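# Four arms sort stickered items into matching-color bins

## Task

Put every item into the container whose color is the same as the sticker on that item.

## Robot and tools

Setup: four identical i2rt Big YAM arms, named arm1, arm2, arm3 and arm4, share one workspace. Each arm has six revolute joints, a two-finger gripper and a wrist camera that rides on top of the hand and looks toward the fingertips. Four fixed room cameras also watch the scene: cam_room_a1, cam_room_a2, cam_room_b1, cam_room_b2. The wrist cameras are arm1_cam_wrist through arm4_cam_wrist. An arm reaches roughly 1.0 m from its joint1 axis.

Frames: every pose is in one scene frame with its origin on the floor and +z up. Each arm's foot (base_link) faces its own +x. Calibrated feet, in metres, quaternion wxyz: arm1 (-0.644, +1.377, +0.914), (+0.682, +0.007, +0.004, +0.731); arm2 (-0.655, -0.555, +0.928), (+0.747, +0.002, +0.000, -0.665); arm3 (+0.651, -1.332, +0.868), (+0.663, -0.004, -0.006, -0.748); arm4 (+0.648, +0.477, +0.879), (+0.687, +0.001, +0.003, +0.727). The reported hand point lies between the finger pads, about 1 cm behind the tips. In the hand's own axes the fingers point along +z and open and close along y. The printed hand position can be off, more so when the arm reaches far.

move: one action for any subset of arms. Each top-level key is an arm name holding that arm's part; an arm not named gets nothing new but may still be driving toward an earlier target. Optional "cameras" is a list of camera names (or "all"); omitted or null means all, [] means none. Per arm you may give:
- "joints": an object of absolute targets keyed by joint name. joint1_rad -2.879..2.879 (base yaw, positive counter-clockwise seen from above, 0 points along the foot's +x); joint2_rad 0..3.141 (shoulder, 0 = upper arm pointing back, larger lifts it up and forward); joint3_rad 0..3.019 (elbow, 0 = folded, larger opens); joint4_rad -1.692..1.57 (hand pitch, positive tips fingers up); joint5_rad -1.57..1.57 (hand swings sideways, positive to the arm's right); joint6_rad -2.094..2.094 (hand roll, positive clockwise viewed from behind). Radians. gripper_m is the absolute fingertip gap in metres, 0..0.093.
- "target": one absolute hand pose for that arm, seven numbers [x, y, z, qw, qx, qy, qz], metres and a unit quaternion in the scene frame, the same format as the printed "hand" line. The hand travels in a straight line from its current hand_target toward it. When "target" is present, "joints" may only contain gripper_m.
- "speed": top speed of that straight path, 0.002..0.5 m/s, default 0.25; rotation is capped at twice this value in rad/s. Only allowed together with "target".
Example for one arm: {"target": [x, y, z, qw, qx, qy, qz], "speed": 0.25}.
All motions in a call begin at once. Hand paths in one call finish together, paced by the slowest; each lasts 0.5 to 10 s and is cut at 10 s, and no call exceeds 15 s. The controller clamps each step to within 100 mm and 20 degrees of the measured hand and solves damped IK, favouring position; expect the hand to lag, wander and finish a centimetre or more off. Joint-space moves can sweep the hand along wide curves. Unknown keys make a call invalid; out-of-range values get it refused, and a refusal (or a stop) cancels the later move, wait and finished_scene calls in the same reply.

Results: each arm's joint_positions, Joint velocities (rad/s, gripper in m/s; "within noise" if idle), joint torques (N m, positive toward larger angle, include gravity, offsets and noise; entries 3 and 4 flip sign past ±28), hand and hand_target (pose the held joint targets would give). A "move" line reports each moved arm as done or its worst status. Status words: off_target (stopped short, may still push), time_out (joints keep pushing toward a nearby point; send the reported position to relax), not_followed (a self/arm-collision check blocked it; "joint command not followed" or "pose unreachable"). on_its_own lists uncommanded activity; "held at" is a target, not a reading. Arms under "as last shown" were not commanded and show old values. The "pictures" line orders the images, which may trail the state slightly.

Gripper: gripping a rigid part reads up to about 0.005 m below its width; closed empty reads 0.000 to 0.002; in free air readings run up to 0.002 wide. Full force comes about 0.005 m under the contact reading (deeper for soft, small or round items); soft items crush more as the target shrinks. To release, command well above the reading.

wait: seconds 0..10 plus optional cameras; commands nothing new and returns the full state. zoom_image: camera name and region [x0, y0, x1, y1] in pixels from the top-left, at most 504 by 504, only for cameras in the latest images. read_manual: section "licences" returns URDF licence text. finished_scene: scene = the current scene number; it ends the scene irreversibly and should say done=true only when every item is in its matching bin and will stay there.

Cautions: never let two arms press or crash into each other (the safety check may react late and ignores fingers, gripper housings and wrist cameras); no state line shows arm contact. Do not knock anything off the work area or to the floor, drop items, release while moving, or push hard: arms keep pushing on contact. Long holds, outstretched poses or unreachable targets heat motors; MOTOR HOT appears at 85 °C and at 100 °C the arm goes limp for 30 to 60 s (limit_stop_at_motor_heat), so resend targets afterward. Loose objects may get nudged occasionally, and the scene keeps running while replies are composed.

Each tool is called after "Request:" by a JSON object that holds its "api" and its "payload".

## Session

Request:
{"api": "move", "payload": {"cameras": ["cam_room_b1","cam_room_b2","cam_room_a1","cam_room_a2"]}}

Request:
{"api": "zoom_image", "payload": {"camera": "cam_room_b1", "region": [130, 300, 260, 400]}}

Request:
{"api": "zoom_image", "payload": {"camera": "cam_room_b2", "region": [250, 310, 380, 410]}}

Scene clock: 0.00 s.
Joint torques (N m): no reading
Motor temperatures (°C): arm1=[20 23 27 23 21 21 21] | arm2=[23 24 26 22 22 20 23] | arm3=[24 23 24 23 24 23 23] | arm4=[22 22 24 22 24 21 24]
Heat: arm1: hottest joint3_rad 27 °C; arm2: hottest joint3_rad 26 °C; arm3: hottest joint1_rad 24 °C; arm4: hottest joint3_rad 24 °C.
Joint velocities: within noise
arm1.joint_positions: joint1_rad=+0.263 joint2_rad=+0.541 joint3_rad=+1.448 joint4_rad=-1.274 joint5_rad=+0.156 joint6_rad=+0.460 gripper_m=+0.09396
arm1.joint_status: not commanded
arm1.hand: x=-0.6722 y=+1.5689 z=+1.5123 quat_wxyz=(-0.269, +0.505, -0.648, -0.503) (m; scene frame)
arm1.hand_target: x=-0.6707 y=+1.5650 z=+1.5242 quat_wxyz=(-0.273, +0.499, -0.642, -0.514) (m; scene frame)
arm1.hand_status: not commanded
arm2.joint_positions: joint1_rad=+0.198 joint2_rad=+0.259 joint3_rad=+1.632 joint4_rad=-1.245 joint5_rad=-0.167 joint6_rad=+0.724 gripper_m=+0.09396
arm2.joint_status: not commanded
arm2.hand: x=-0.6328 y=-0.5393 z=+1.6268 quat_wxyz=(-0.736, -0.518, -0.413, +0.142) (m; scene frame)
arm2.hand_target: x=-0.6348 y=-0.5331 z=+1.6300 quat_wxyz=(-0.741, -0.512, -0.410, +0.144) (m; scene frame)
arm2.hand_status: not commanded
arm3.joint_positions: joint1_rad=-0.202 joint2_rad=+0.522 joint3_rad=+1.369 joint4_rad=-1.376 joint5_rad=-0.141 joint6_rad=+0.009 gripper_m=+0.09396
arm3.joint_status: not commanded
arm3.hand: x=+0.6122 y=-1.5130 z=+1.4112 quat_wxyz=(-0.346, -0.682, -0.528, +0.369) (m; scene frame)
arm3.hand_target: x=+0.6130 y=-1.5103 z=+1.4212 quat_wxyz=(-0.352, -0.676, -0.525, +0.378) (m; scene frame)
arm3.hand_status: not commanded
arm4.joint_positions: joint1_rad=+0.128 joint2_rad=+0.492 joint3_rad=+1.422 joint4_rad=-1.388 joint5_rad=-0.180 joint6_rad=-0.624 gripper_m=+0.09396
arm4.joint_status: not commanded
arm4.hand: x=+0.5903 y=+0.6373 z=+1.4468 quat_wxyz=(-0.401, +0.802, -0.272, -0.348) (m; scene frame)
arm4.hand_target: x=+0.5910 y=+0.6334 z=+1.4564 quat_wxyz=(-0.410, +0.797, -0.269, -0.353) (m; scene frame)
arm4.hand_status: not commanded
pictures: cam_room_a1, cam_room_a2, cam_room_b1, cam_room_b2
Images, in order (width x height): cam_room_a1 672x504, cam_room_a2 672x504, cam_room_b1 672x504, cam_room_b2 672x504.

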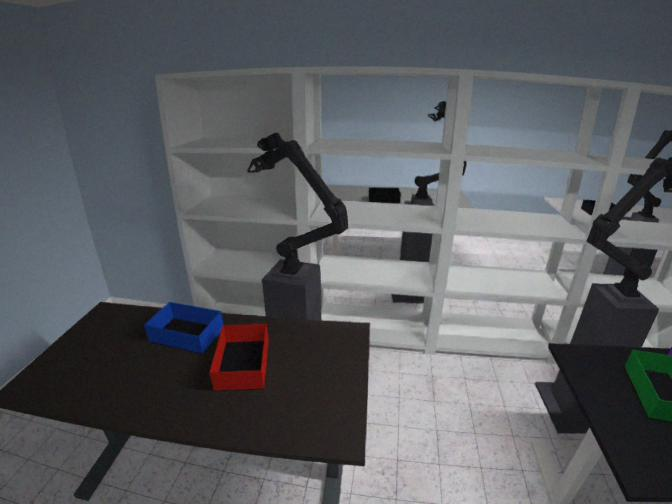

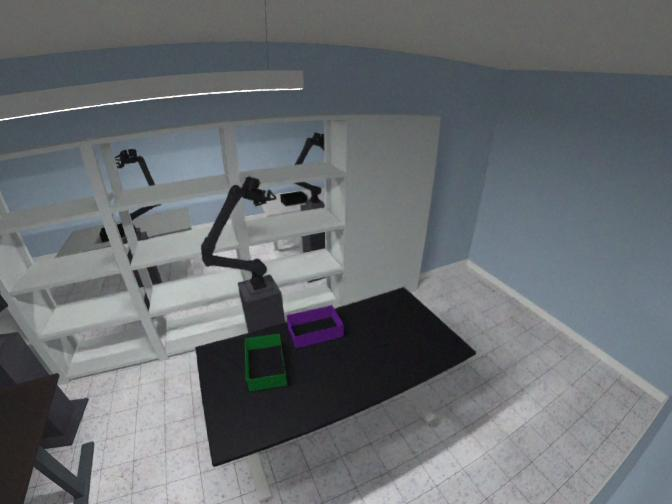

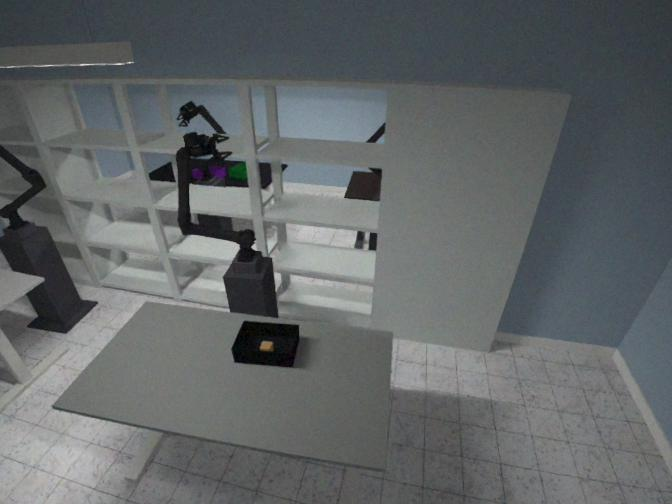

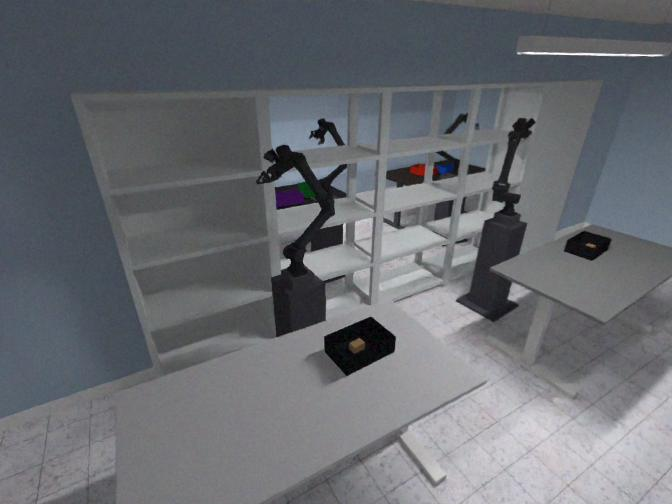

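Scaled by 3.877.

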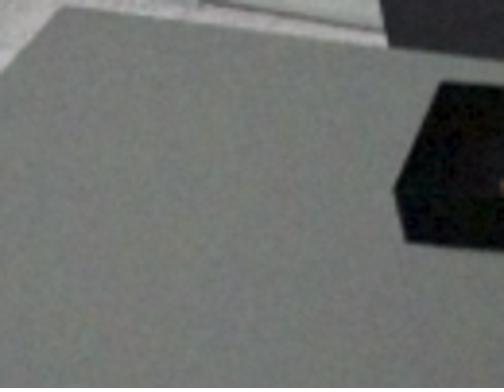

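Scaled by 3.877.

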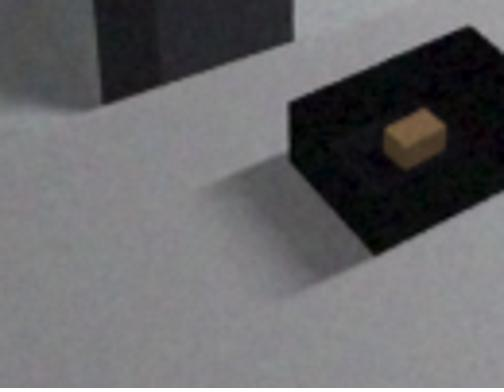

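Request:
{"api": "move", "payload": {"arm1": {"joints":{"joint1_rad":1.3,"joint2_rad":1.38,"joint3_rad":1.33,"joint4_rad":-1.0,"joint5_rad":0,"joint6_rad":0}}, "arm2": {"joints":{"joint1_rad":-1.5,"joint2_rad":1.38,"joint3_rad":1.33,"joint4_rad":-1.0,"joint5_rad":0,"joint6_rad":0}}, "arm3": {"joints":{"joint1_rad":1.5,"joint2_rad":1.38,"joint3_rad":1.33,"joint4_rad":-1.0,"joint5_rad":0,"joint6_rad":0}}, "arm4": {"joints":{"joint1_rad":-1.5,"joint2_rad":1.38,"joint3_rad":1.33,"joint4_rad":-1.0,"joint5_rad":0,"joint6_rad":0}}, "cameras": ["arm1_cam_wrist","arm2_cam_wrist","arm3_cam_wrist","arm4_cam_wrist"]}}

Scene clock: 7.50 s.
Joint torques (N m): arm1=[-2.2 -10.29 13.33 1.52 0.06 -0.07] | arm2=[1.03 -12.86 11.79 2.11 0 -0.08] | arm3=[1.08 -14.51 10.14 1.18 0.1 -0.1] | arm4=[1.79 -15.74 10.07 1.13 0.04 0.18]
Motor temperatures (°C): arm1=[20 23 28 23 21 21 21] | arm2=[23 24 26 22 22 20 23] | arm3=[24 23 25 23 24 23 23] | arm4=[22 22 25 22 24 21 24]
Heat: arm1: hottest joint3_rad 28 °C; arm2: hottest joint3_rad 26 °C; arm3: hottest joint3_rad 25 °C; arm4: hottest joint3_rad 25 °C.
move: arm1 done; arm2 done; arm3 done; arm4 done
Joint velocities: within noise
arm1.joint_positions: joint1_rad=+1.307 joint2_rad=+1.395 joint3_rad=+1.309 joint4_rad=-1.009 joint5_rad=-0.001 joint6_rad=+0.008 gripper_m=+0.09397
arm1.joint_status: all done
arm1.hand: x=-1.1453 y=+1.4769 z=+1.1864 quat_wxyz=(-0.022, +0.965, -0.098, -0.243) (m; scene frame)
arm1.hand_target: x=-1.1490 y=+1.4815 z=+1.2049 quat_wxyz=(-0.026, +0.959, -0.097, -0.264) (m; scene frame)
arm1.hand_status: not commanded
arm2.joint_positions: joint1_rad=-1.505 joint2_rad=+1.372 joint3_rad=+1.327 joint4_rad=-1.008 joint5_rad=+0.000 joint6_rad=+0.014 gripper_m=+0.09399
arm2.joint_status: all done
arm2.hand: x=-1.1641 y=-0.6496 z=+1.2113 quat_wxyz=(-0.024, -0.964, -0.082, +0.254) (m; scene frame)
arm2.hand_target: x=-1.1671 y=-0.6530 z=+1.2098 quat_wxyz=(-0.023, -0.962, -0.091, +0.255) (m; scene frame)
arm2.hand_status: not commanded
arm3.joint_positions: joint1_rad=+1.499 joint2_rad=+1.392 joint3_rad=+1.324 joint4_rad=-1.006 joint5_rad=-0.002 joint6_rad=+0.006 gripper_m=+0.09398
arm3.joint_status: all done
arm3.hand: x=+1.1607 y=-1.4274 z=+1.1424 quat_wxyz=(-0.246, -0.094, -0.964, +0.029) (m; scene frame)
arm3.hand_target: x=+1.1615 y=-1.4273 z=+1.1522 quat_wxyz=(-0.257, -0.091, -0.962, +0.031) (m; scene frame)
arm3.hand_status: not commanded
arm4.joint_positions: joint1_rad=-1.505 joint2_rad=+1.399 joint3_rad=+1.316 joint4_rad=-1.009 joint5_rad=+0.001 joint6_rad=-0.013 gripper_m=+0.09398
arm4.joint_status: all done
arm4.hand: x=+1.1631 y=+0.5406 z=+1.1416 quat_wxyz=(-0.234, +0.066, -0.970, -0.011) (m; scene frame)
arm4.hand_target: x=+1.1657 y=+0.5439 z=+1.1593 quat_wxyz=(-0.255, +0.062, -0.965, -0.015) (m; scene frame)
arm4.hand_status: not commanded
pictures: arm1_cam_wrist, arm2_cam_wrist, arm3_cam_wrist, arm4_cam_wrist
Images, in order (width x height): arm1_cam_wrist 672x504, arm2_cam_wrist 672x504, arm3_cam_wrist 672x504, arm4_cam_wrist 672x504.

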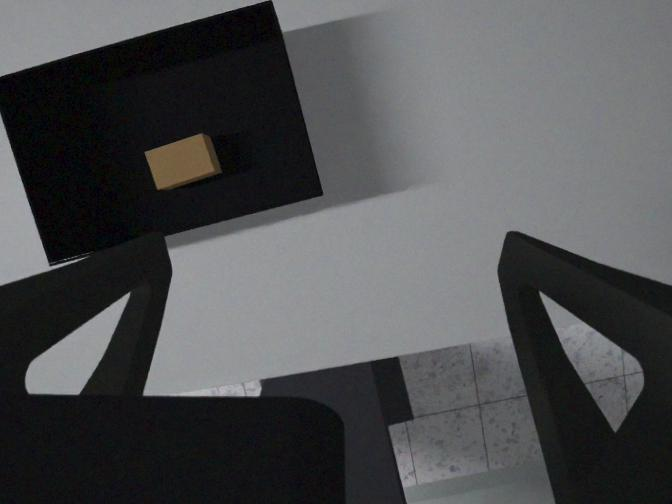

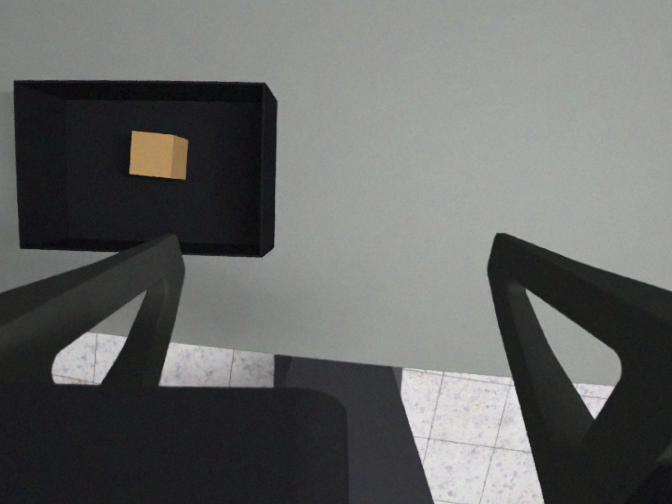

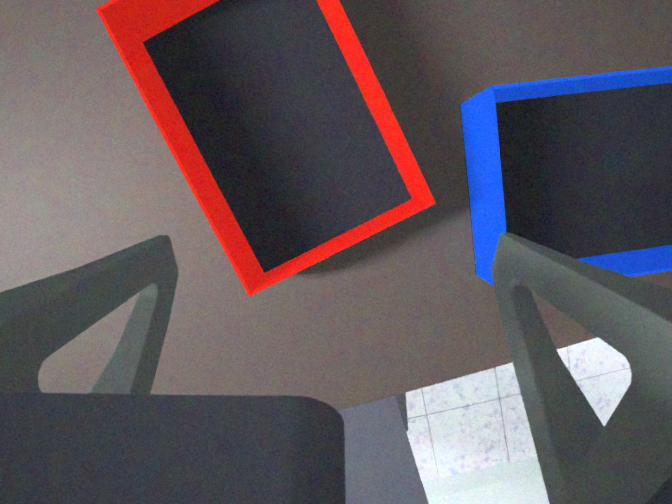

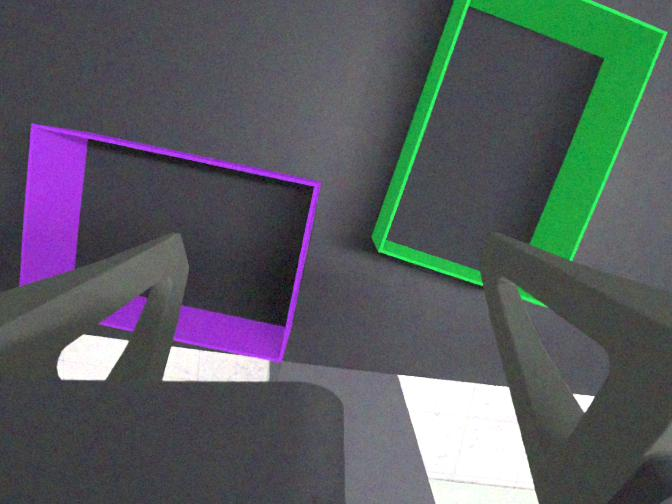

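Request:
{"api": "move", "payload": {"cameras": ["cam_room_b1","cam_room_b2","cam_room_a1","cam_room_a2"]}}

Request:
{"api": "zoom_image", "payload": {"camera": "cam_room_b1", "region": [247, 332, 287, 362]}}

Request:
{"api": "zoom_image", "payload": {"camera": "cam_room_b2", "region": [337, 330, 377, 360]}}

Request:
{"api": "zoom_image", "payload": {"camera": "cam_room_b2", "region": [571, 231, 611, 261]}}

Scene clock: 12.37 s.
Joint torques (N m): arm1=[-2.55 -10.64 13.42 1.46 0.05 -0.03] | arm2=[1.14 -12.75 11.81 2.06 0 -0.08] | arm3=[1.14 -14.56 10.1 1.18 0.11 -0.11] | arm4=[1.08 -15.44 10.07 1.11 0.05 0.19]
Motor temperatures (°C): arm1=[20 23 28 23 21 21 21] | arm2=[23 24 27 22 22 20 23] | arm3=[24 23 25 23 24 23 23] | arm4=[22 22 25 22 24 21 24]
Heat: arm1: hottest joint3_rad 28 °C; arm2: hottest joint3_rad 27 °C; arm3: hottest joint3_rad 25 °C; arm4: hottest joint3_rad 25 °C.
Joint velocities: within noise
arm1.joint_positions: joint1_rad=+1.307 joint2_rad=+1.395 joint3_rad=+1.309 joint4_rad=-1.009 joint5_rad=-0.001 joint6_rad=+0.008 gripper_m=+0.09397
arm1.joint_status: all done
arm1.hand: x=-1.1453 y=+1.4769 z=+1.1864 quat_wxyz=(-0.022, +0.965, -0.098, -0.243) (m; scene frame)
arm1.hand_target: x=-1.1490 y=+1.4815 z=+1.2049 quat_wxyz=(-0.026, +0.959, -0.097, -0.264) (m; scene frame)
arm1.hand_status: not commanded
arm2.joint_positions: joint1_rad=-1.505 joint2_rad=+1.372 joint3_rad=+1.327 joint4_rad=-1.008 joint5_rad=+0.000 joint6_rad=+0.014 gripper_m=+0.09399
arm2.joint_status: all done
arm2.hand: x=-1.1641 y=-0.6496 z=+1.2113 quat_wxyz=(-0.024, -0.964, -0.082, +0.254) (m; scene frame)
arm2.hand_target: x=-1.1671 y=-0.6530 z=+1.2098 quat_wxyz=(-0.023, -0.962, -0.091, +0.255) (m; scene frame)
arm2.hand_status: not commanded
arm3.joint_positions: joint1_rad=+1.499 joint2_rad=+1.392 joint3_rad=+1.324 joint4_rad=-1.006 joint5_rad=-0.002 joint6_rad=+0.006 gripper_m=+0.09398
arm3.joint_status: all done
arm3.hand: x=+1.1607 y=-1.4274 z=+1.1424 quat_wxyz=(-0.246, -0.094, -0.964, +0.029) (m; scene frame)
arm3.hand_target: x=+1.1615 y=-1.4273 z=+1.1522 quat_wxyz=(-0.257, -0.091, -0.962, +0.031) (m; scene frame)
arm3.hand_status: not commanded
arm4.joint_positions: joint1_rad=-1.505 joint2_rad=+1.399 joint3_rad=+1.316 joint4_rad=-1.009 joint5_rad=+0.001 joint6_rad=-0.013 gripper_m=+0.09398
arm4.joint_status: all done
arm4.hand: x=+1.1631 y=+0.5406 z=+1.1416 quat_wxyz=(-0.234, +0.066, -0.970, -0.011) (m; scene frame)
arm4.hand_target: x=+1.1657 y=+0.5439 z=+1.1593 quat_wxyz=(-0.255, +0.062, -0.965, -0.015) (m; scene frame)
arm4.hand_status: not commanded
pictures: cam_room_a1, cam_room_a2, cam_room_b1, cam_room_b2
Images, in order (width x height): cam_room_a1 672x504, cam_room_a2 672x504, cam_room_b1 672x504, cam_room_b2 672x504.

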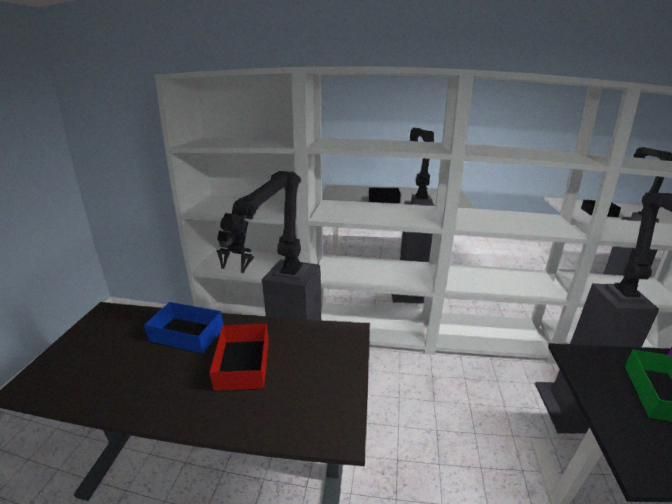

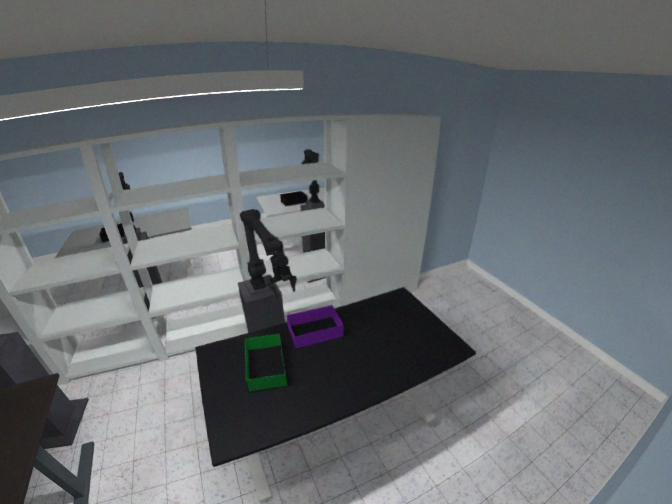

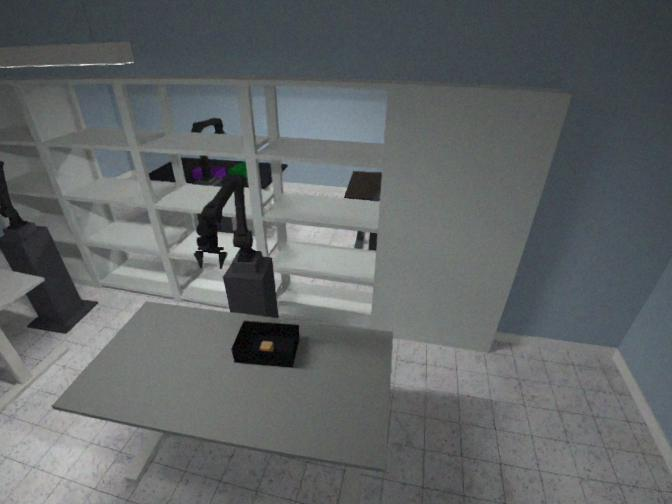

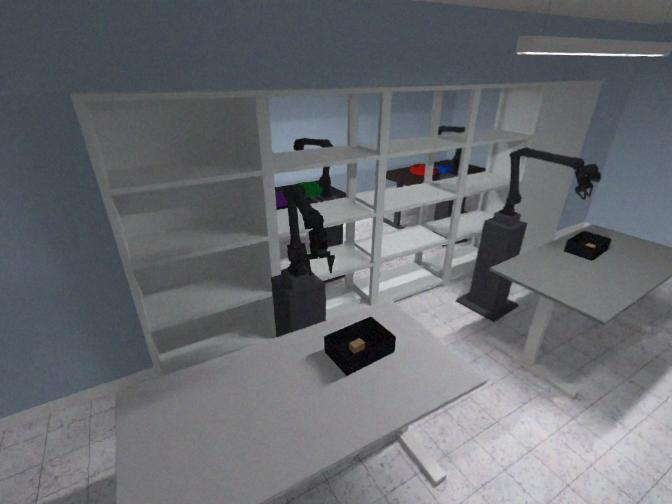

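Scaled by 12.600.

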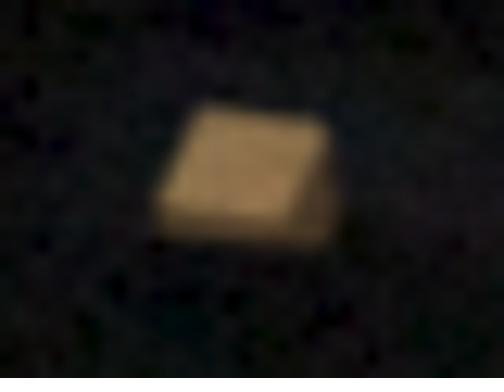

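Scaled by 12.600.

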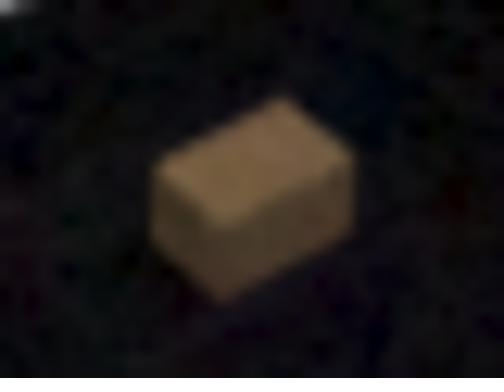

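Scaled by 12.600.

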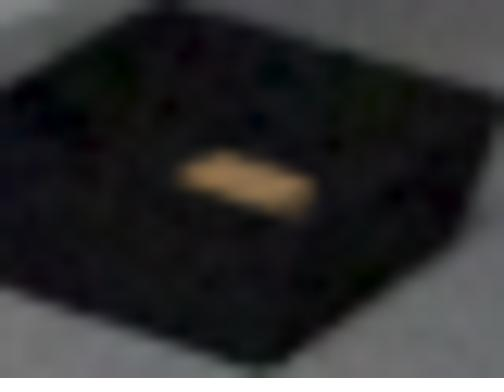

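Request:
{"api": "move", "payload": {"arm1": {"joints":{"joint1_rad":2.134,"joint2_rad":1.05,"joint3_rad":1.05,"joint4_rad":-1.04}}, "arm2": {"joints":{"joint1_rad":-1.07,"joint2_rad":0.848,"joint3_rad":0.87,"joint4_rad":-0.90}}, "cameras": ["arm1_cam_wrist","arm2_cam_wrist"]}}

Scene clock: 45.37 s.
Joint torques (N m): arm1=[-1.26 -3.66 11.63 1.21 0.07 -0.05] | arm2=[0.79 -4.6 10.62 2.62 0.05 -0.06] | arm3=[1.2 -14.56 10.15 1.21 0.1 -0.1] | arm4=[1.08 -15.62 10.13 1.1 0.08 0.16]
Motor temperatures (°C): arm1=[20 24 32 23 21 21 21] | arm2=[23 25 30 22 22 20 23] | arm3=[24 25 28 23 24 23 23] | arm4=[22 23 30 22 24 21 24]
Heat: arm1: hottest joint3_rad 32 °C; arm2: hottest joint3_rad 30 °C; arm3: hottest joint3_rad 28 °C; arm4: hottest joint3_rad 30 °C.
move: arm1 done; arm2 done
Joint velocities: within noise
arm1.joint_positions: joint1_rad=+2.131 joint2_rad=+1.046 joint3_rad=+1.050 joint4_rad=-1.033 joint5_rad=-0.001 joint6_rad=+0.007 gripper_m=+0.09398
arm1.joint_status: all done
arm1.hand: x=-0.9626 y=+1.1416 z=+1.2013 quat_wxyz=(+0.080, +0.915, +0.296, -0.261) (m; scene frame)
arm1.hand_target: x=-0.9614 y=+1.1414 z=+1.1992 quat_wxyz=(+0.078, +0.915, +0.301, -0.256) (m; scene frame)
arm1.hand_status: not commanded
arm2.joint_positions: joint1_rad=-1.072 joint2_rad=+0.842 joint3_rad=+0.885 joint4_rad=-0.913 joint5_rad=-0.001 joint6_rad=+0.012 gripper_m=+0.09399
arm2.joint_status: all done
arm2.hand: x=-0.9499 y=-0.7642 z=+1.2134 quat_wxyz=(-0.105, -0.897, -0.280, +0.325) (m; scene frame)
arm2.hand_target: x=-0.9503 y=-0.7650 z=+1.2055 quat_wxyz=(-0.102, -0.897, -0.286, +0.322) (m; scene frame)
arm2.hand_status: not commanded
arm3, arm4: as last shown
pictures: arm1_cam_wrist, arm2_cam_wrist
Images, in order (width x height): arm1_cam_wrist 672x504, arm2_cam_wrist 672x504.

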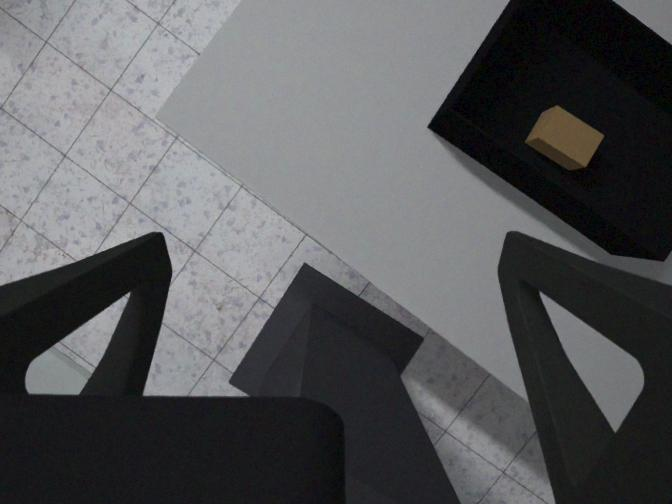

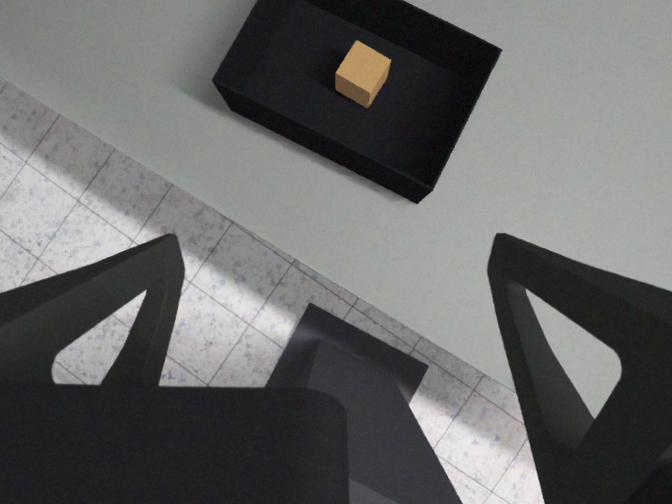

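Request:
{"api": "move", "payload": {"arm1": {"target":[-1.22,1.306,0.9,0.0109,0.9671,0.0422,-0.2501],"speed":0.3}, "arm2": {"target":[-1.2,-0.884,0.9,0.0098,0.9673,0.038,-0.2502],"speed":0.3}, "arm3": {"joints":{"joint2_rad":0.848,"joint3_rad":0.88,"joint4_rad":-1.06,"joint5_rad":0,"joint6_rad":0}}, "arm4": {"joints":{"joint2_rad":0.848,"joint3_rad":0.88,"joint4_rad":-1.06,"joint5_rad":0,"joint6_rad":0}}, "cameras": ["arm1_cam_wrist","arm2_cam_wrist"]}}

Scene clock: 74.27 s.
Joint torques (N m): arm1=[-2.02 -12.63 12.1 1.65 0.09 0.09] | arm2=[0.32 -19.14 12.44 1.24 0.4 0.21] | arm3=[1.2 -3.6 9.13 0.96 0.11 -0.11] | arm4=[1.44 -3.43 9.09 0.61 0.07 0.21]
Motor temperatures (°C): arm1=[20 24 32 23 21 21 21] | arm2=[23 25 30 22 22 20 23] | arm3=[24 25 29 23 24 23 23] | arm4=[22 23 32 22 24 21 24]
Heat: arm1: hottest joint3_rad 32 °C; arm2: hottest joint3_rad 30 °C; arm3: hottest joint3_rad 29 °C; arm4: hottest joint3_rad 32 °C.
move: arm1 off_target; arm2 off_target; arm3 done; arm4 done
Joint velocities: within noise
arm1.joint_positions: joint1_rad=+1.632 joint2_rad=+1.873 joint3_rad=+1.017 joint4_rad=-0.287 joint5_rad=+0.015 joint6_rad=+0.030 gripper_m=+0.09398
arm1.joint_status: not commanded
arm1.hand: x=-1.1919 y=+1.3087 z=+0.8820 quat_wxyz=(+0.008, +0.974, +0.048, -0.220) (m; scene frame)
arm1.hand_target: x=-1.2186 y=+1.3062 z=+0.9011 quat_wxyz=(+0.011, +0.967, +0.042, -0.250) (m; scene frame)
arm1.hand_status: off_target (0.033 m and 3.6 deg from the pose sent, 0.429 m and 30.9 deg at the start)
arm2.joint_positions: joint1_rad=-1.072 joint2_rad=+1.996 joint3_rad=+1.237 joint4_rad=-0.388 joint5_rad=+0.243 joint6_rad=+0.460 gripper_m=+0.09399
arm2.joint_status: not commanded
arm2.hand: x=-1.1820 y=-0.8769 z=+0.8913 quat_wxyz=(-0.004, -0.970, -0.051, +0.239) (m; scene frame)
arm2.hand_target: x=-1.1994 y=-0.8835 z=+0.9005 quat_wxyz=(-0.010, -0.967, -0.038, +0.251) (m; scene frame)
arm2.hand_status: off_target (0.021 m and 2.1 deg from the pose sent, 0.418 m and 32.1 deg at the start)
arm3.joint_positions: joint1_rad=+1.499 joint2_rad=+0.842 joint3_rad=+0.887 joint4_rad=-1.057 joint5_rad=-0.002 joint6_rad=+0.006 gripper_m=+0.09398
arm3.joint_status: all done
arm3.hand: x=+0.9769 y=-1.3917 z=+1.1359 quat_wxyz=(-0.276, -0.093, -0.956, +0.031) (m; scene frame)
arm3.hand_target: x=+0.9756 y=-1.3916 z=+1.1299 quat_wxyz=(-0.268, -0.090, -0.959, +0.032) (m; scene frame)
arm3.hand_status: not commanded
arm4.joint_positions: joint1_rad=-1.505 joint2_rad=+0.843 joint3_rad=+0.881 joint4_rad=-1.053 joint5_rad=+0.001 joint6_rad=-0.013 gripper_m=+0.09398
arm4.joint_status: all done
arm4.hand: x=+0.9789 y=+0.5181 z=+1.1416 quat_wxyz=(-0.272, +0.065, -0.960, -0.013) (m; scene frame)
arm4.hand_target: x=+0.9775 y=+0.5198 z=+1.1384 quat_wxyz=(-0.265, +0.062, -0.962, -0.016) (m; scene frame)
arm4.hand_status: not commanded
pictures: arm1_cam_wrist, arm2_cam_wrist
Images, in order (width x height): arm1_cam_wrist 672x504, arm2_cam_wrist 672x504.

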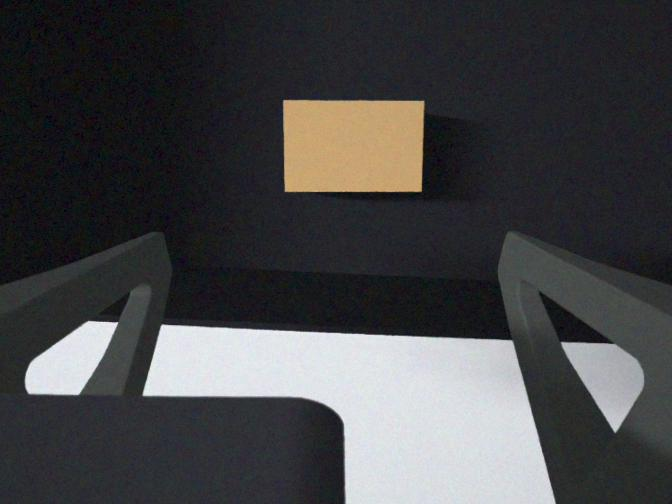

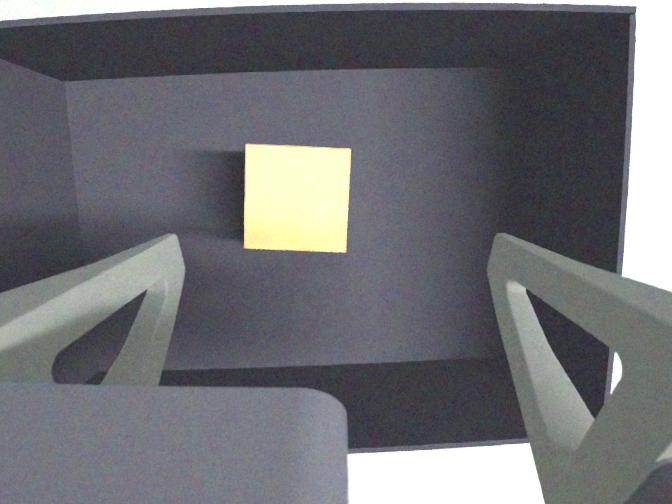

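Request:
{"api": "move", "payload": {"arm1": {"target":[-1.243,1.312,0.805,0.0109,0.9671,0.0422,-0.2501],"speed":0.2}, "arm2": {"target":[-1.203,-0.904,0.805,0.0044,0.9679,0.0169,-0.2503],"speed":0.2}, "cameras": ["arm1_cam_wrist","arm2_cam_wrist"]}}

Scene clock: 86.07 s.
Joint torques (N m): arm1=[-2.84 -15.44 9.84 1.73 -0.03 -0.04] | arm2=[1.14 -20.37 10.71 2.11 0.43 0.21] | arm3=[1.26 -3.55 9.11 0.96 0.11 -0.11] | arm4=[0.91 -3.9 9.1 0.65 0.09 0.16]
Motor temperatures (°C): arm1=[20 24 32 23 21 21 21] | arm2=[23 25 32 22 22 20 23] | arm3=[24 25 29 23 24 23 23] | arm4=[22 23 33 22 24 21 24]
Heat: arm1: hottest joint3_rad 32 °C; arm2: hottest joint3_rad 32 °C; arm3: hottest joint3_rad 29 °C; arm4: hottest joint3_rad 33 °C.
move: arm1 off_target; arm2 off_target
Joint velocities: within noise
arm1.joint_positions: joint1_rad=+1.625 joint2_rad=+2.116 joint3_rad=+1.082 joint4_rad=-0.102 joint5_rad=+0.011 joint6_rad=+0.031 gripper_m=+0.09398
arm1.joint_status: not commanded
arm1.hand: x=-1.2169 y=+1.3096 z=+0.7904 quat_wxyz=(+0.010, +0.974, +0.044, -0.223) (m; scene frame)
arm1.hand_target: x=-1.2419 y=+1.3123 z=+0.8059 quat_wxyz=(+0.011, +0.967, +0.042, -0.250) (m; scene frame)
arm1.hand_status: off_target (0.030 m and 3.2 deg from the pose sent, 0.092 m and 3.6 deg at the start)
arm2.joint_positions: joint1_rad=-1.053 joint2_rad=+2.202 joint3_rad=+1.297 joint4_rad=-0.274 joint5_rad=+0.274 joint6_rad=+0.531 gripper_m=+0.09399
arm2.joint_status: not commanded
arm2.hand: x=-1.1877 y=-0.8888 z=+0.8001 quat_wxyz=(+0.008, -0.972, -0.024, +0.233) (m; scene frame)
arm2.hand_target: x=-1.2022 y=-0.9036 z=+0.8056 quat_wxyz=(-0.005, -0.968, -0.017, +0.250) (m; scene frame)
arm2.hand_status: off_target (0.022 m and 2.6 deg from the pose sent, 0.093 m and 4.1 deg at the start)
arm3, arm4: as last shown
pictures: arm1_cam_wrist, arm2_cam_wrist
Images, in order (width x height): arm1_cam_wrist 672x504, arm2_cam_wrist 672x504.

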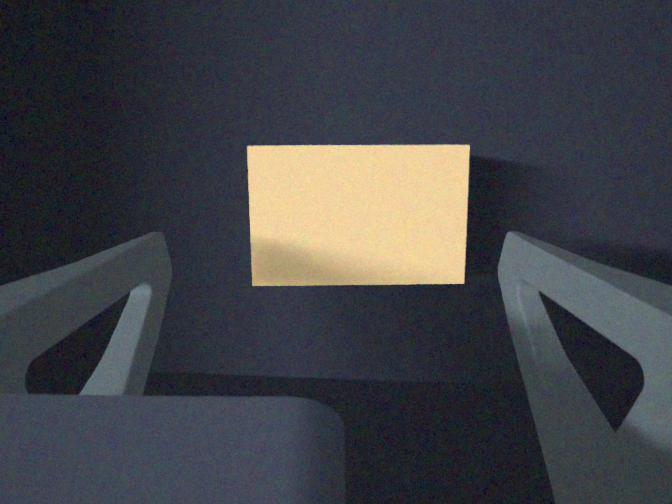

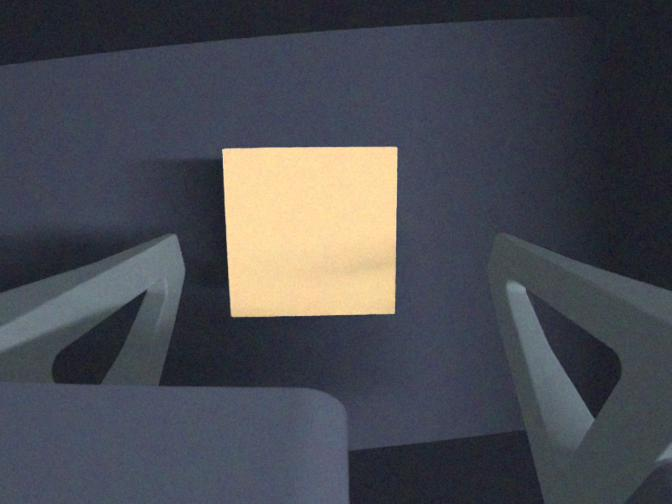

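Request:
{"api": "move", "payload": {"arm1": {"target":[-1.247,1.3187,0.755,0.0109,0.9671,0.0422,-0.2501],"speed":0.15}, "arm2": {"target":[-1.2006,-0.912,0.75,0.0066,0.9677,0.0253,-0.2503],"speed":0.15}, "cameras": ["arm1_cam_wrist","arm2_cam_wrist"]}}

Scene clock: 96.33 s.
Joint torques (N m): arm1=[-2.61 -14.56 9.09 1.68 0.01 -0.04] | arm2=[1.38 -20.48 9.95 2.21 0.33 0.16] | arm3=[1.26 -3.55 9.13 0.95 0.11 -0.1] | arm4=[1.03 -3.43 9.22 0.65 0.05 0.17]
Motor temperatures (°C): arm1=[20 25 32 23 21 21 21] | arm2=[23 25 32 22 22 20 23] | arm3=[24 24 30 23 24 23 23] | arm4=[22 23 34 22 24 21 24]
Heat: arm1: hottest joint3_rad 32 °C; arm2: hottest joint3_rad 32 °C; arm3: hottest joint3_rad 30 °C; arm4: hottest joint3_rad 34 °C.
move: arm1 off_target; arm2 off_target
Joint velocities: within noise
arm1.joint_positions: joint1_rad=+1.611 joint2_rad=+2.229 joint3_rad=+1.113 joint4_rad=-0.012 joint5_rad=+0.004 joint6_rad=+0.020 gripper_m=+0.09398
arm1.joint_status: not commanded
arm1.hand: x=-1.2233 y=+1.3159 z=+0.7460 quat_wxyz=(+0.011, +0.973, +0.043, -0.227) (m; scene frame)
arm1.hand_target: x=-1.2461 y=+1.3189 z=+0.7558 quat_wxyz=(+0.011, +0.967, +0.042, -0.250) (m; scene frame)
arm1.hand_status: off_target (0.025 m and 2.8 deg from the pose sent, 0.047 m and 3.2 deg at the start)
arm2.joint_positions: joint1_rad=-1.044 joint2_rad=+2.314 joint3_rad=+1.329 joint4_rad=-0.188 joint5_rad=+0.274 joint6_rad=+0.531 gripper_m=+0.09399
arm2.joint_status: not commanded
arm2.hand: x=-1.1884 y=-0.8963 z=+0.7500 quat_wxyz=(+0.005, -0.971, -0.028, +0.236) (m; scene frame)
arm2.hand_target: x=-1.1998 y=-0.9117 z=+0.7507 quat_wxyz=(-0.007, -0.968, -0.025, +0.250) (m; scene frame)
arm2.hand_status: off_target (0.020 m and 2.1 deg from the pose sent, 0.057 m and 2.6 deg at the start)
arm3, arm4: as last shown
pictures: arm1_cam_wrist, arm2_cam_wrist
Images, in order (width x height): arm1_cam_wrist 672x504, arm2_cam_wrist 672x504.

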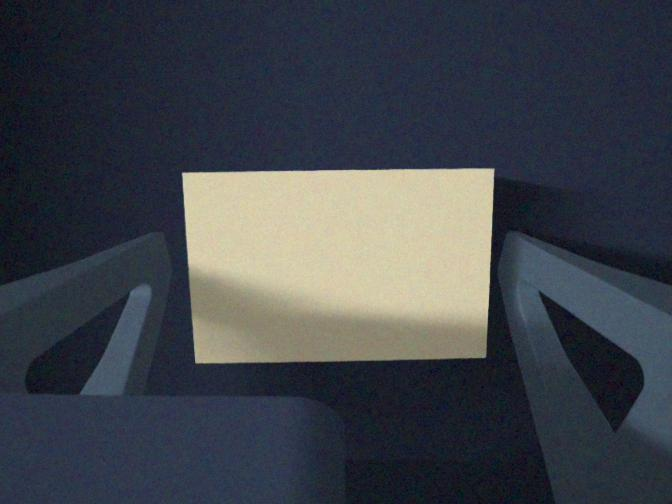

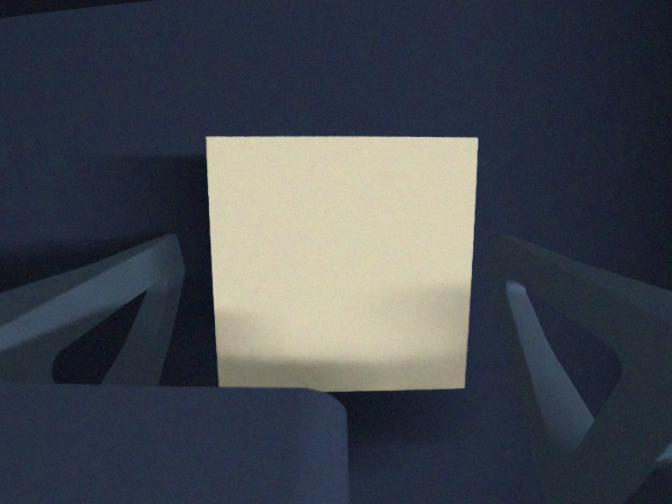

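Request:
{"api": "move", "payload": {"arm1": {"joints":{"gripper_m":0.06}}, "arm2": {"joints":{"gripper_m":0.0465}}, "cameras": []}}

Request:
{"api": "move", "payload": {"arm1": {"target":[-1.22,1.316,1.03,0.0109,0.9671,0.0422,-0.2501],"speed":0.2}, "arm2": {"target":[-1.18,-0.896,1.03,0.0066,0.9677,0.0253,-0.2503],"speed":0.2}, "cameras": ["arm1_cam_wrist","arm2_cam_wrist"]}}

Scene clock: 101.60 s.
Joint torques (N m): arm1=[-2.37 -14.51 9.1 1.8 0 -0.06] | arm2=[1.38 -20.54 9.91 2.17 0.31 0.16] | arm3=[1.26 -3.49 9.17 0.96 0.11 -0.11] | arm4=[1.73 -3.37 9.17 0.62 0.08 0.18]
Motor temperatures (°C): arm1=[20 25 32 23 21 21 21] | arm2=[23 25 32 22 22 20 23] | arm3=[24 24 30 23 24 23 23] | arm4=[22 23 34 22 24 21 24]
Heat: arm1: hottest joint3_rad 32 °C; arm2: hottest joint3_rad 32 °C; arm3: hottest joint3_rad 30 °C; arm4: hottest joint3_rad 34 °C.
move: arm1 off_target; arm2 off_target
Joint velocities: within noise
arm1.joint_positions: joint1_rad=+1.611 joint2_rad=+2.229 joint3_rad=+1.113 joint4_rad=-0.011 joint5_rad=+0.004 joint6_rad=+0.020 gripper_m=+0.06865
arm1.joint_status: gripper_m off_target (ended at +0.06867, target +0.06000)
arm1.hand: x=-1.2234 y=+1.3159 z=+0.7461 quat_wxyz=(+0.010, +0.973, +0.043, -0.227) (m; scene frame)
arm1.hand_target: x=-1.2462 y=+1.3189 z=+0.7558 quat_wxyz=(+0.011, +0.967, +0.042, -0.250) (m; scene frame)
arm1.hand_status: not commanded
arm2.joint_positions: joint1_rad=-1.044 joint2_rad=+2.314 joint3_rad=+1.329 joint4_rad=-0.187 joint5_rad=+0.275 joint6_rad=+0.531 gripper_m=+0.05289
arm2.joint_status: gripper_m off_target (ended at +0.05291, target +0.04650)
arm2.hand: x=-1.1888 y=-0.8966 z=+0.7503 quat_wxyz=(+0.004, -0.971, -0.028, +0.237) (m; scene frame)
arm2.hand_target: x=-1.1998 y=-0.9117 z=+0.7507 quat_wxyz=(-0.007, -0.968, -0.025, +0.250) (m; scene frame)
arm2.hand_status: not commanded
arm3, arm4: as last shown
pictures: none
No camera images: "cameras" was empty.

Scene clock: 103.73 s.
Joint torques (N m): arm1=[-2.32 -13.33 14.94 0.76 0.11 0] | arm2=[1.32 -19.6 14.12 1.01 0.3 0.14] | arm3=[1.2 -3.49 9.18 0.94 0.1 -0.11] | arm4=[0.97 -4.01 9.16 0.57 0.06 0.16]
Motor temperatures (°C): arm1=[20 25 32 23 21 21 21] | arm2=[23 25 32 22 22 20 23] | arm3=[24 24 30 23 24 23 23] | arm4=[22 23 34 22 24 21 24]
Heat: arm1: hottest joint3_rad 32 °C; arm2: hottest joint3_rad 32 °C; arm3: hottest joint3_rad 30 °C; arm4: hottest joint3_rad 34 °C.
move: arm1 off_target; arm2 off_target
Joint velocities: within noise
arm1.joint_positions: joint1_rad=+1.611 joint2_rad=+1.677 joint3_rad=+1.131 joint4_rad=-0.590 joint5_rad=+0.004 joint6_rad=+0.020 gripper_m=+0.06865
arm1.joint_status: not commanded
arm1.hand: x=-1.1985 y=+1.3175 z=+1.0007 quat_wxyz=(+0.010, +0.974, +0.043, -0.223) (m; scene frame)
arm1.hand_target: x=-1.2185 y=+1.3161 z=+1.0305 quat_wxyz=(+0.011, +0.967, +0.042, -0.250) (m; scene frame)
arm1.hand_status: off_target (0.036 m and 3.3 deg from the pose sent, 0.284 m and 2.7 deg at the start)
arm2.joint_positions: joint1_rad=-1.044 joint2_rad=+1.810 joint3_rad=+1.321 joint4_rad=-0.690 joint5_rad=+0.275 joint6_rad=+0.531 gripper_m=+0.05289
arm2.joint_status: not commanded
arm2.hand: x=-1.1685 y=-0.8818 z=+1.0080 quat_wxyz=(+0.006, -0.972, -0.028, +0.234) (m; scene frame)
arm2.hand_target: x=-1.1790 y=-0.8955 z=+1.0301 quat_wxyz=(-0.007, -0.968, -0.025, +0.250) (m; scene frame)
arm2.hand_status: off_target (0.029 m and 2.4 deg from the pose sent, 0.280 m and 2.1 deg at the start)
arm3, arm4: as last shown
pictures: arm1_cam_wrist, arm2_cam_wrist
Images, in order (width x height): arm1_cam_wrist 672x504, arm2_cam_wrist 672x504.

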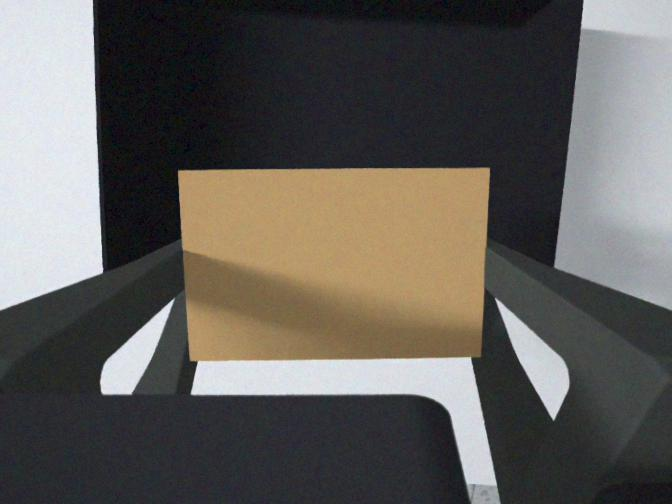

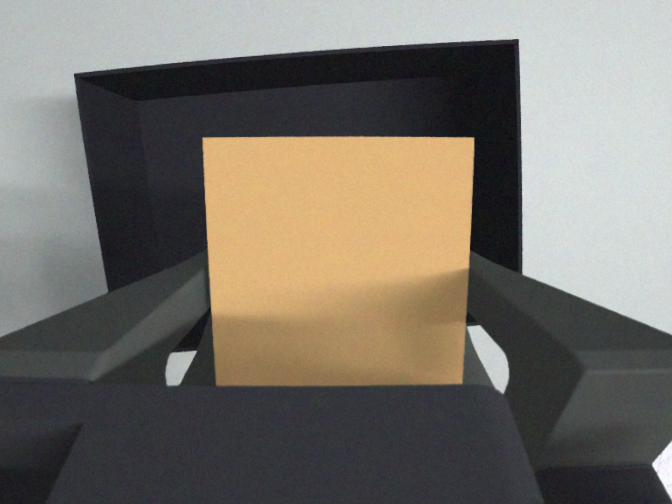

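Request:
{"api": "move", "payload": {"arm1": {"joints":{"joint2_rad":0.848,"joint3_rad":0.87,"joint4_rad":0.9,"joint5_rad":0,"joint6_rad":0}}, "arm2": {"joints":{"joint1_rad":-1.5,"joint2_rad":0.848,"joint3_rad":0.87,"joint4_rad":0.9,"joint5_rad":0,"joint6_rad":0}}, "cameras": ["cam_room_b1","cam_room_b2"]}}

Scene clock: 112.30 s.
Joint torques (N m): arm1=[-1.85 -0.03 12.52 1.4 -0.08 -0.04] | arm2=[0.97 -3.19 10.22 2.15 -0.1 -0.08] | arm3=[1.2 -3.49 9.18 0.94 0.11 -0.11] | arm4=[0.97 -3.66 9.2 0.72 0.07 0.13]
Motor temperatures (°C): arm1=[20 25 34 23 21 21 22] | arm2=[23 25 32 22 22 20 23] | arm3=[24 24 30 23 24 23 23] | arm4=[22 23 35 22 24 21 24]
Heat: arm1: hottest joint3_rad 34 °C; arm2: hottest joint3_rad 32 °C; arm3: hottest joint3_rad 30 °C; arm4: hottest joint3_rad 35 °C.
move: arm1 done; arm2 done
Joint velocities: within noise
arm1.joint_positions: joint1_rad=+1.611 joint2_rad=+0.841 joint3_rad=+0.853 joint4_rad=+0.883 joint5_rad=+0.002 joint6_rad=+0.008 gripper_m=+0.06866
arm1.joint_status: all done
arm1.hand: x=-0.9872 y=+1.3377 z=+1.5741 quat_wxyz=(+0.054, +0.323, +0.017, -0.945) (m; scene frame)
arm1.hand_target: x=-0.9845 y=+1.3380 z=+1.5830 quat_wxyz=(+0.050, +0.311, +0.019, -0.949) (m; scene frame)
arm1.hand_status: not commanded
arm2.joint_positions: joint1_rad=-1.505 joint2_rad=+0.835 joint3_rad=+0.882 joint4_rad=+0.881 joint5_rad=+0.002 joint6_rad=+0.014 gripper_m=+0.05287
arm2.joint_status: all done
arm2.hand: x=-0.9982 y=-0.6197 z=+1.5988 quat_wxyz=(-0.092, -0.316, -0.027, +0.944) (m; scene frame)
arm2.hand_target: x=-1.0032 y=-0.6228 z=+1.5911 quat_wxyz=(-0.088, -0.318, -0.031, +0.943) (m; scene frame)
arm2.hand_status: not commanded
arm3, arm4: as last shown
pictures: cam_room_b1, cam_room_b2
Images, in order (width x height): cam_room_b1 672x504, cam_room_b2 672x504.

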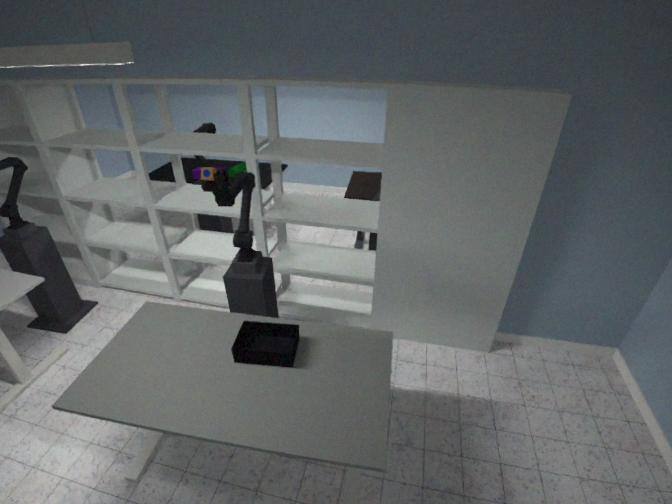

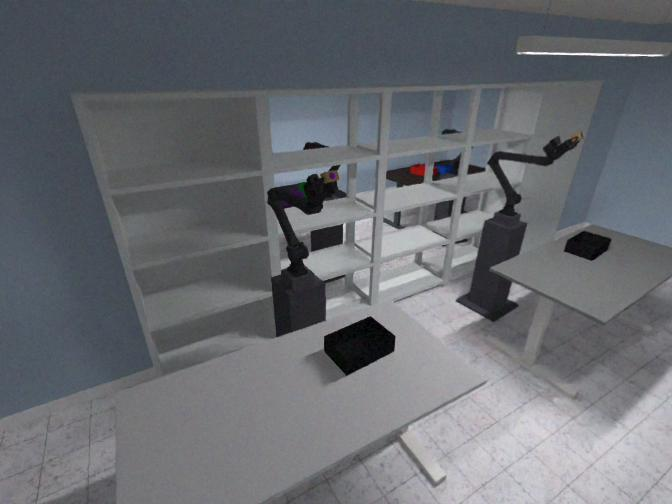

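Request:
{"api": "move", "payload": {"cameras": ["cam_room_b1","cam_room_b2"]}}

Request:
{"api": "zoom_image", "payload": {"camera": "cam_room_b1", "region": [187, 158, 227, 188]}}

Request:
{"api": "zoom_image", "payload": {"camera": "cam_room_b2", "region": [311, 162, 351, 192]}}

Scene clock: 149.13 s.
Joint torques (N m): arm1=[-1.38 -0.21 12.55 1.47 -0.09 -0.06] | arm2=[1.08 -3.25 10.22 2.11 -0.11 -0.08] | arm3=[1.26 -3.43 9.13 0.94 0.11 -0.11] | arm4=[1.14 -3.96 9.21 0.58 0.05 0.18]
Motor temperatures (°C): arm1=[20 24 34 23 21 21 22] | arm2=[23 25 33 22 22 20 24] | arm3=[24 24 30 23 24 23 23] | arm4=[22 22 36 22 24 21 24]
Heat: arm1: hottest joint3_rad 34 °C; arm2: hottest joint3_rad 33 °C; arm3: hottest joint3_rad 30 °C; arm4: hottest joint3_rad 36 °C.
Joint velocities: within noise
arm1.joint_positions: joint1_rad=+1.611 joint2_rad=+0.841 joint3_rad=+0.853 joint4_rad=+0.883 joint5_rad=+0.002 joint6_rad=+0.008 gripper_m=+0.06866
arm1.joint_status: all done
arm1.hand: x=-0.9872 y=+1.3377 z=+1.5741 quat_wxyz=(+0.054, +0.323, +0.017, -0.945) (m; scene frame)
arm1.hand_target: x=-0.9845 y=+1.3380 z=+1.5830 quat_wxyz=(+0.050, +0.311, +0.019, -0.949) (m; scene frame)
arm1.hand_status: not commanded
arm2.joint_positions: joint1_rad=-1.505 joint2_rad=+0.835 joint3_rad=+0.882 joint4_rad=+0.881 joint5_rad=+0.002 joint6_rad=+0.014 gripper_m=+0.05287
arm2.joint_status: all done
arm2.hand: x=-0.9982 y=-0.6197 z=+1.5988 quat_wxyz=(-0.092, -0.316, -0.027, +0.944) (m; scene frame)
arm2.hand_target: x=-1.0032 y=-0.6228 z=+1.5911 quat_wxyz=(-0.088, -0.318, -0.031, +0.943) (m; scene frame)
arm2.hand_status: not commanded
arm3.joint_positions: joint1_rad=+1.499 joint2_rad=+0.842 joint3_rad=+0.887 joint4_rad=-1.057 joint5_rad=-0.002 joint6_rad=+0.006 gripper_m=+0.09398
arm3.joint_status: not commanded
arm3.hand: x=+0.9769 y=-1.3917 z=+1.1359 quat_wxyz=(-0.276, -0.093, -0.956, +0.031) (m; scene frame)
arm3.hand_target: x=+0.9756 y=-1.3916 z=+1.1299 quat_wxyz=(-0.268, -0.090, -0.959, +0.032) (m; scene frame)
arm3.hand_status: not commanded
arm4.joint_positions: joint1_rad=-1.505 joint2_rad=+0.843 joint3_rad=+0.881 joint4_rad=-1.053 joint5_rad=+0.001 joint6_rad=-0.013 gripper_m=+0.09398
arm4.joint_status: not commanded
arm4.hand: x=+0.9789 y=+0.5181 z=+1.1416 quat_wxyz=(-0.272, +0.065, -0.960, -0.013) (m; scene frame)
arm4.hand_target: x=+0.9775 y=+0.5198 z=+1.1384 quat_wxyz=(-0.265, +0.062, -0.962, -0.016) (m; scene frame)
arm4.hand_status: not commanded
pictures: cam_room_b1, cam_room_b2
Images, in order (width x height): cam_room_b1 672x504, cam_room_b2 672x504.

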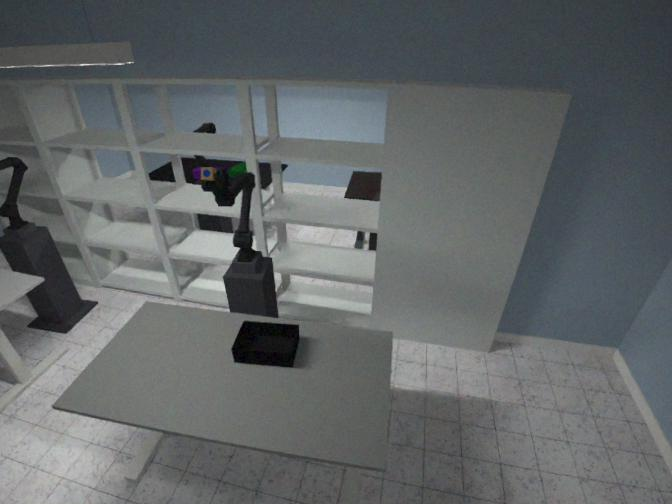

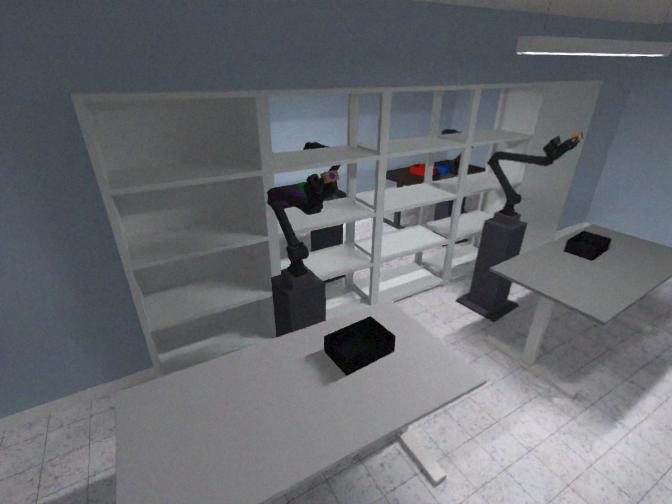

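Scaled by 12.600.

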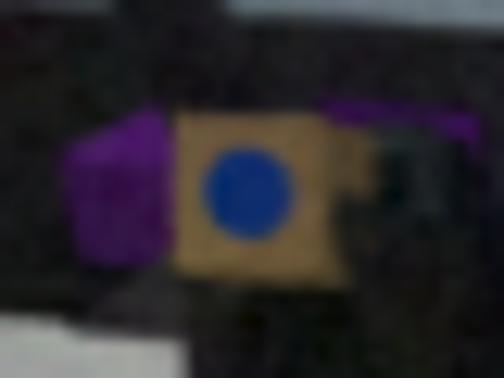

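Scaled by 12.600.

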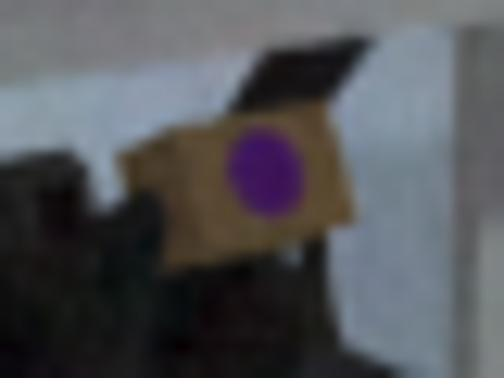

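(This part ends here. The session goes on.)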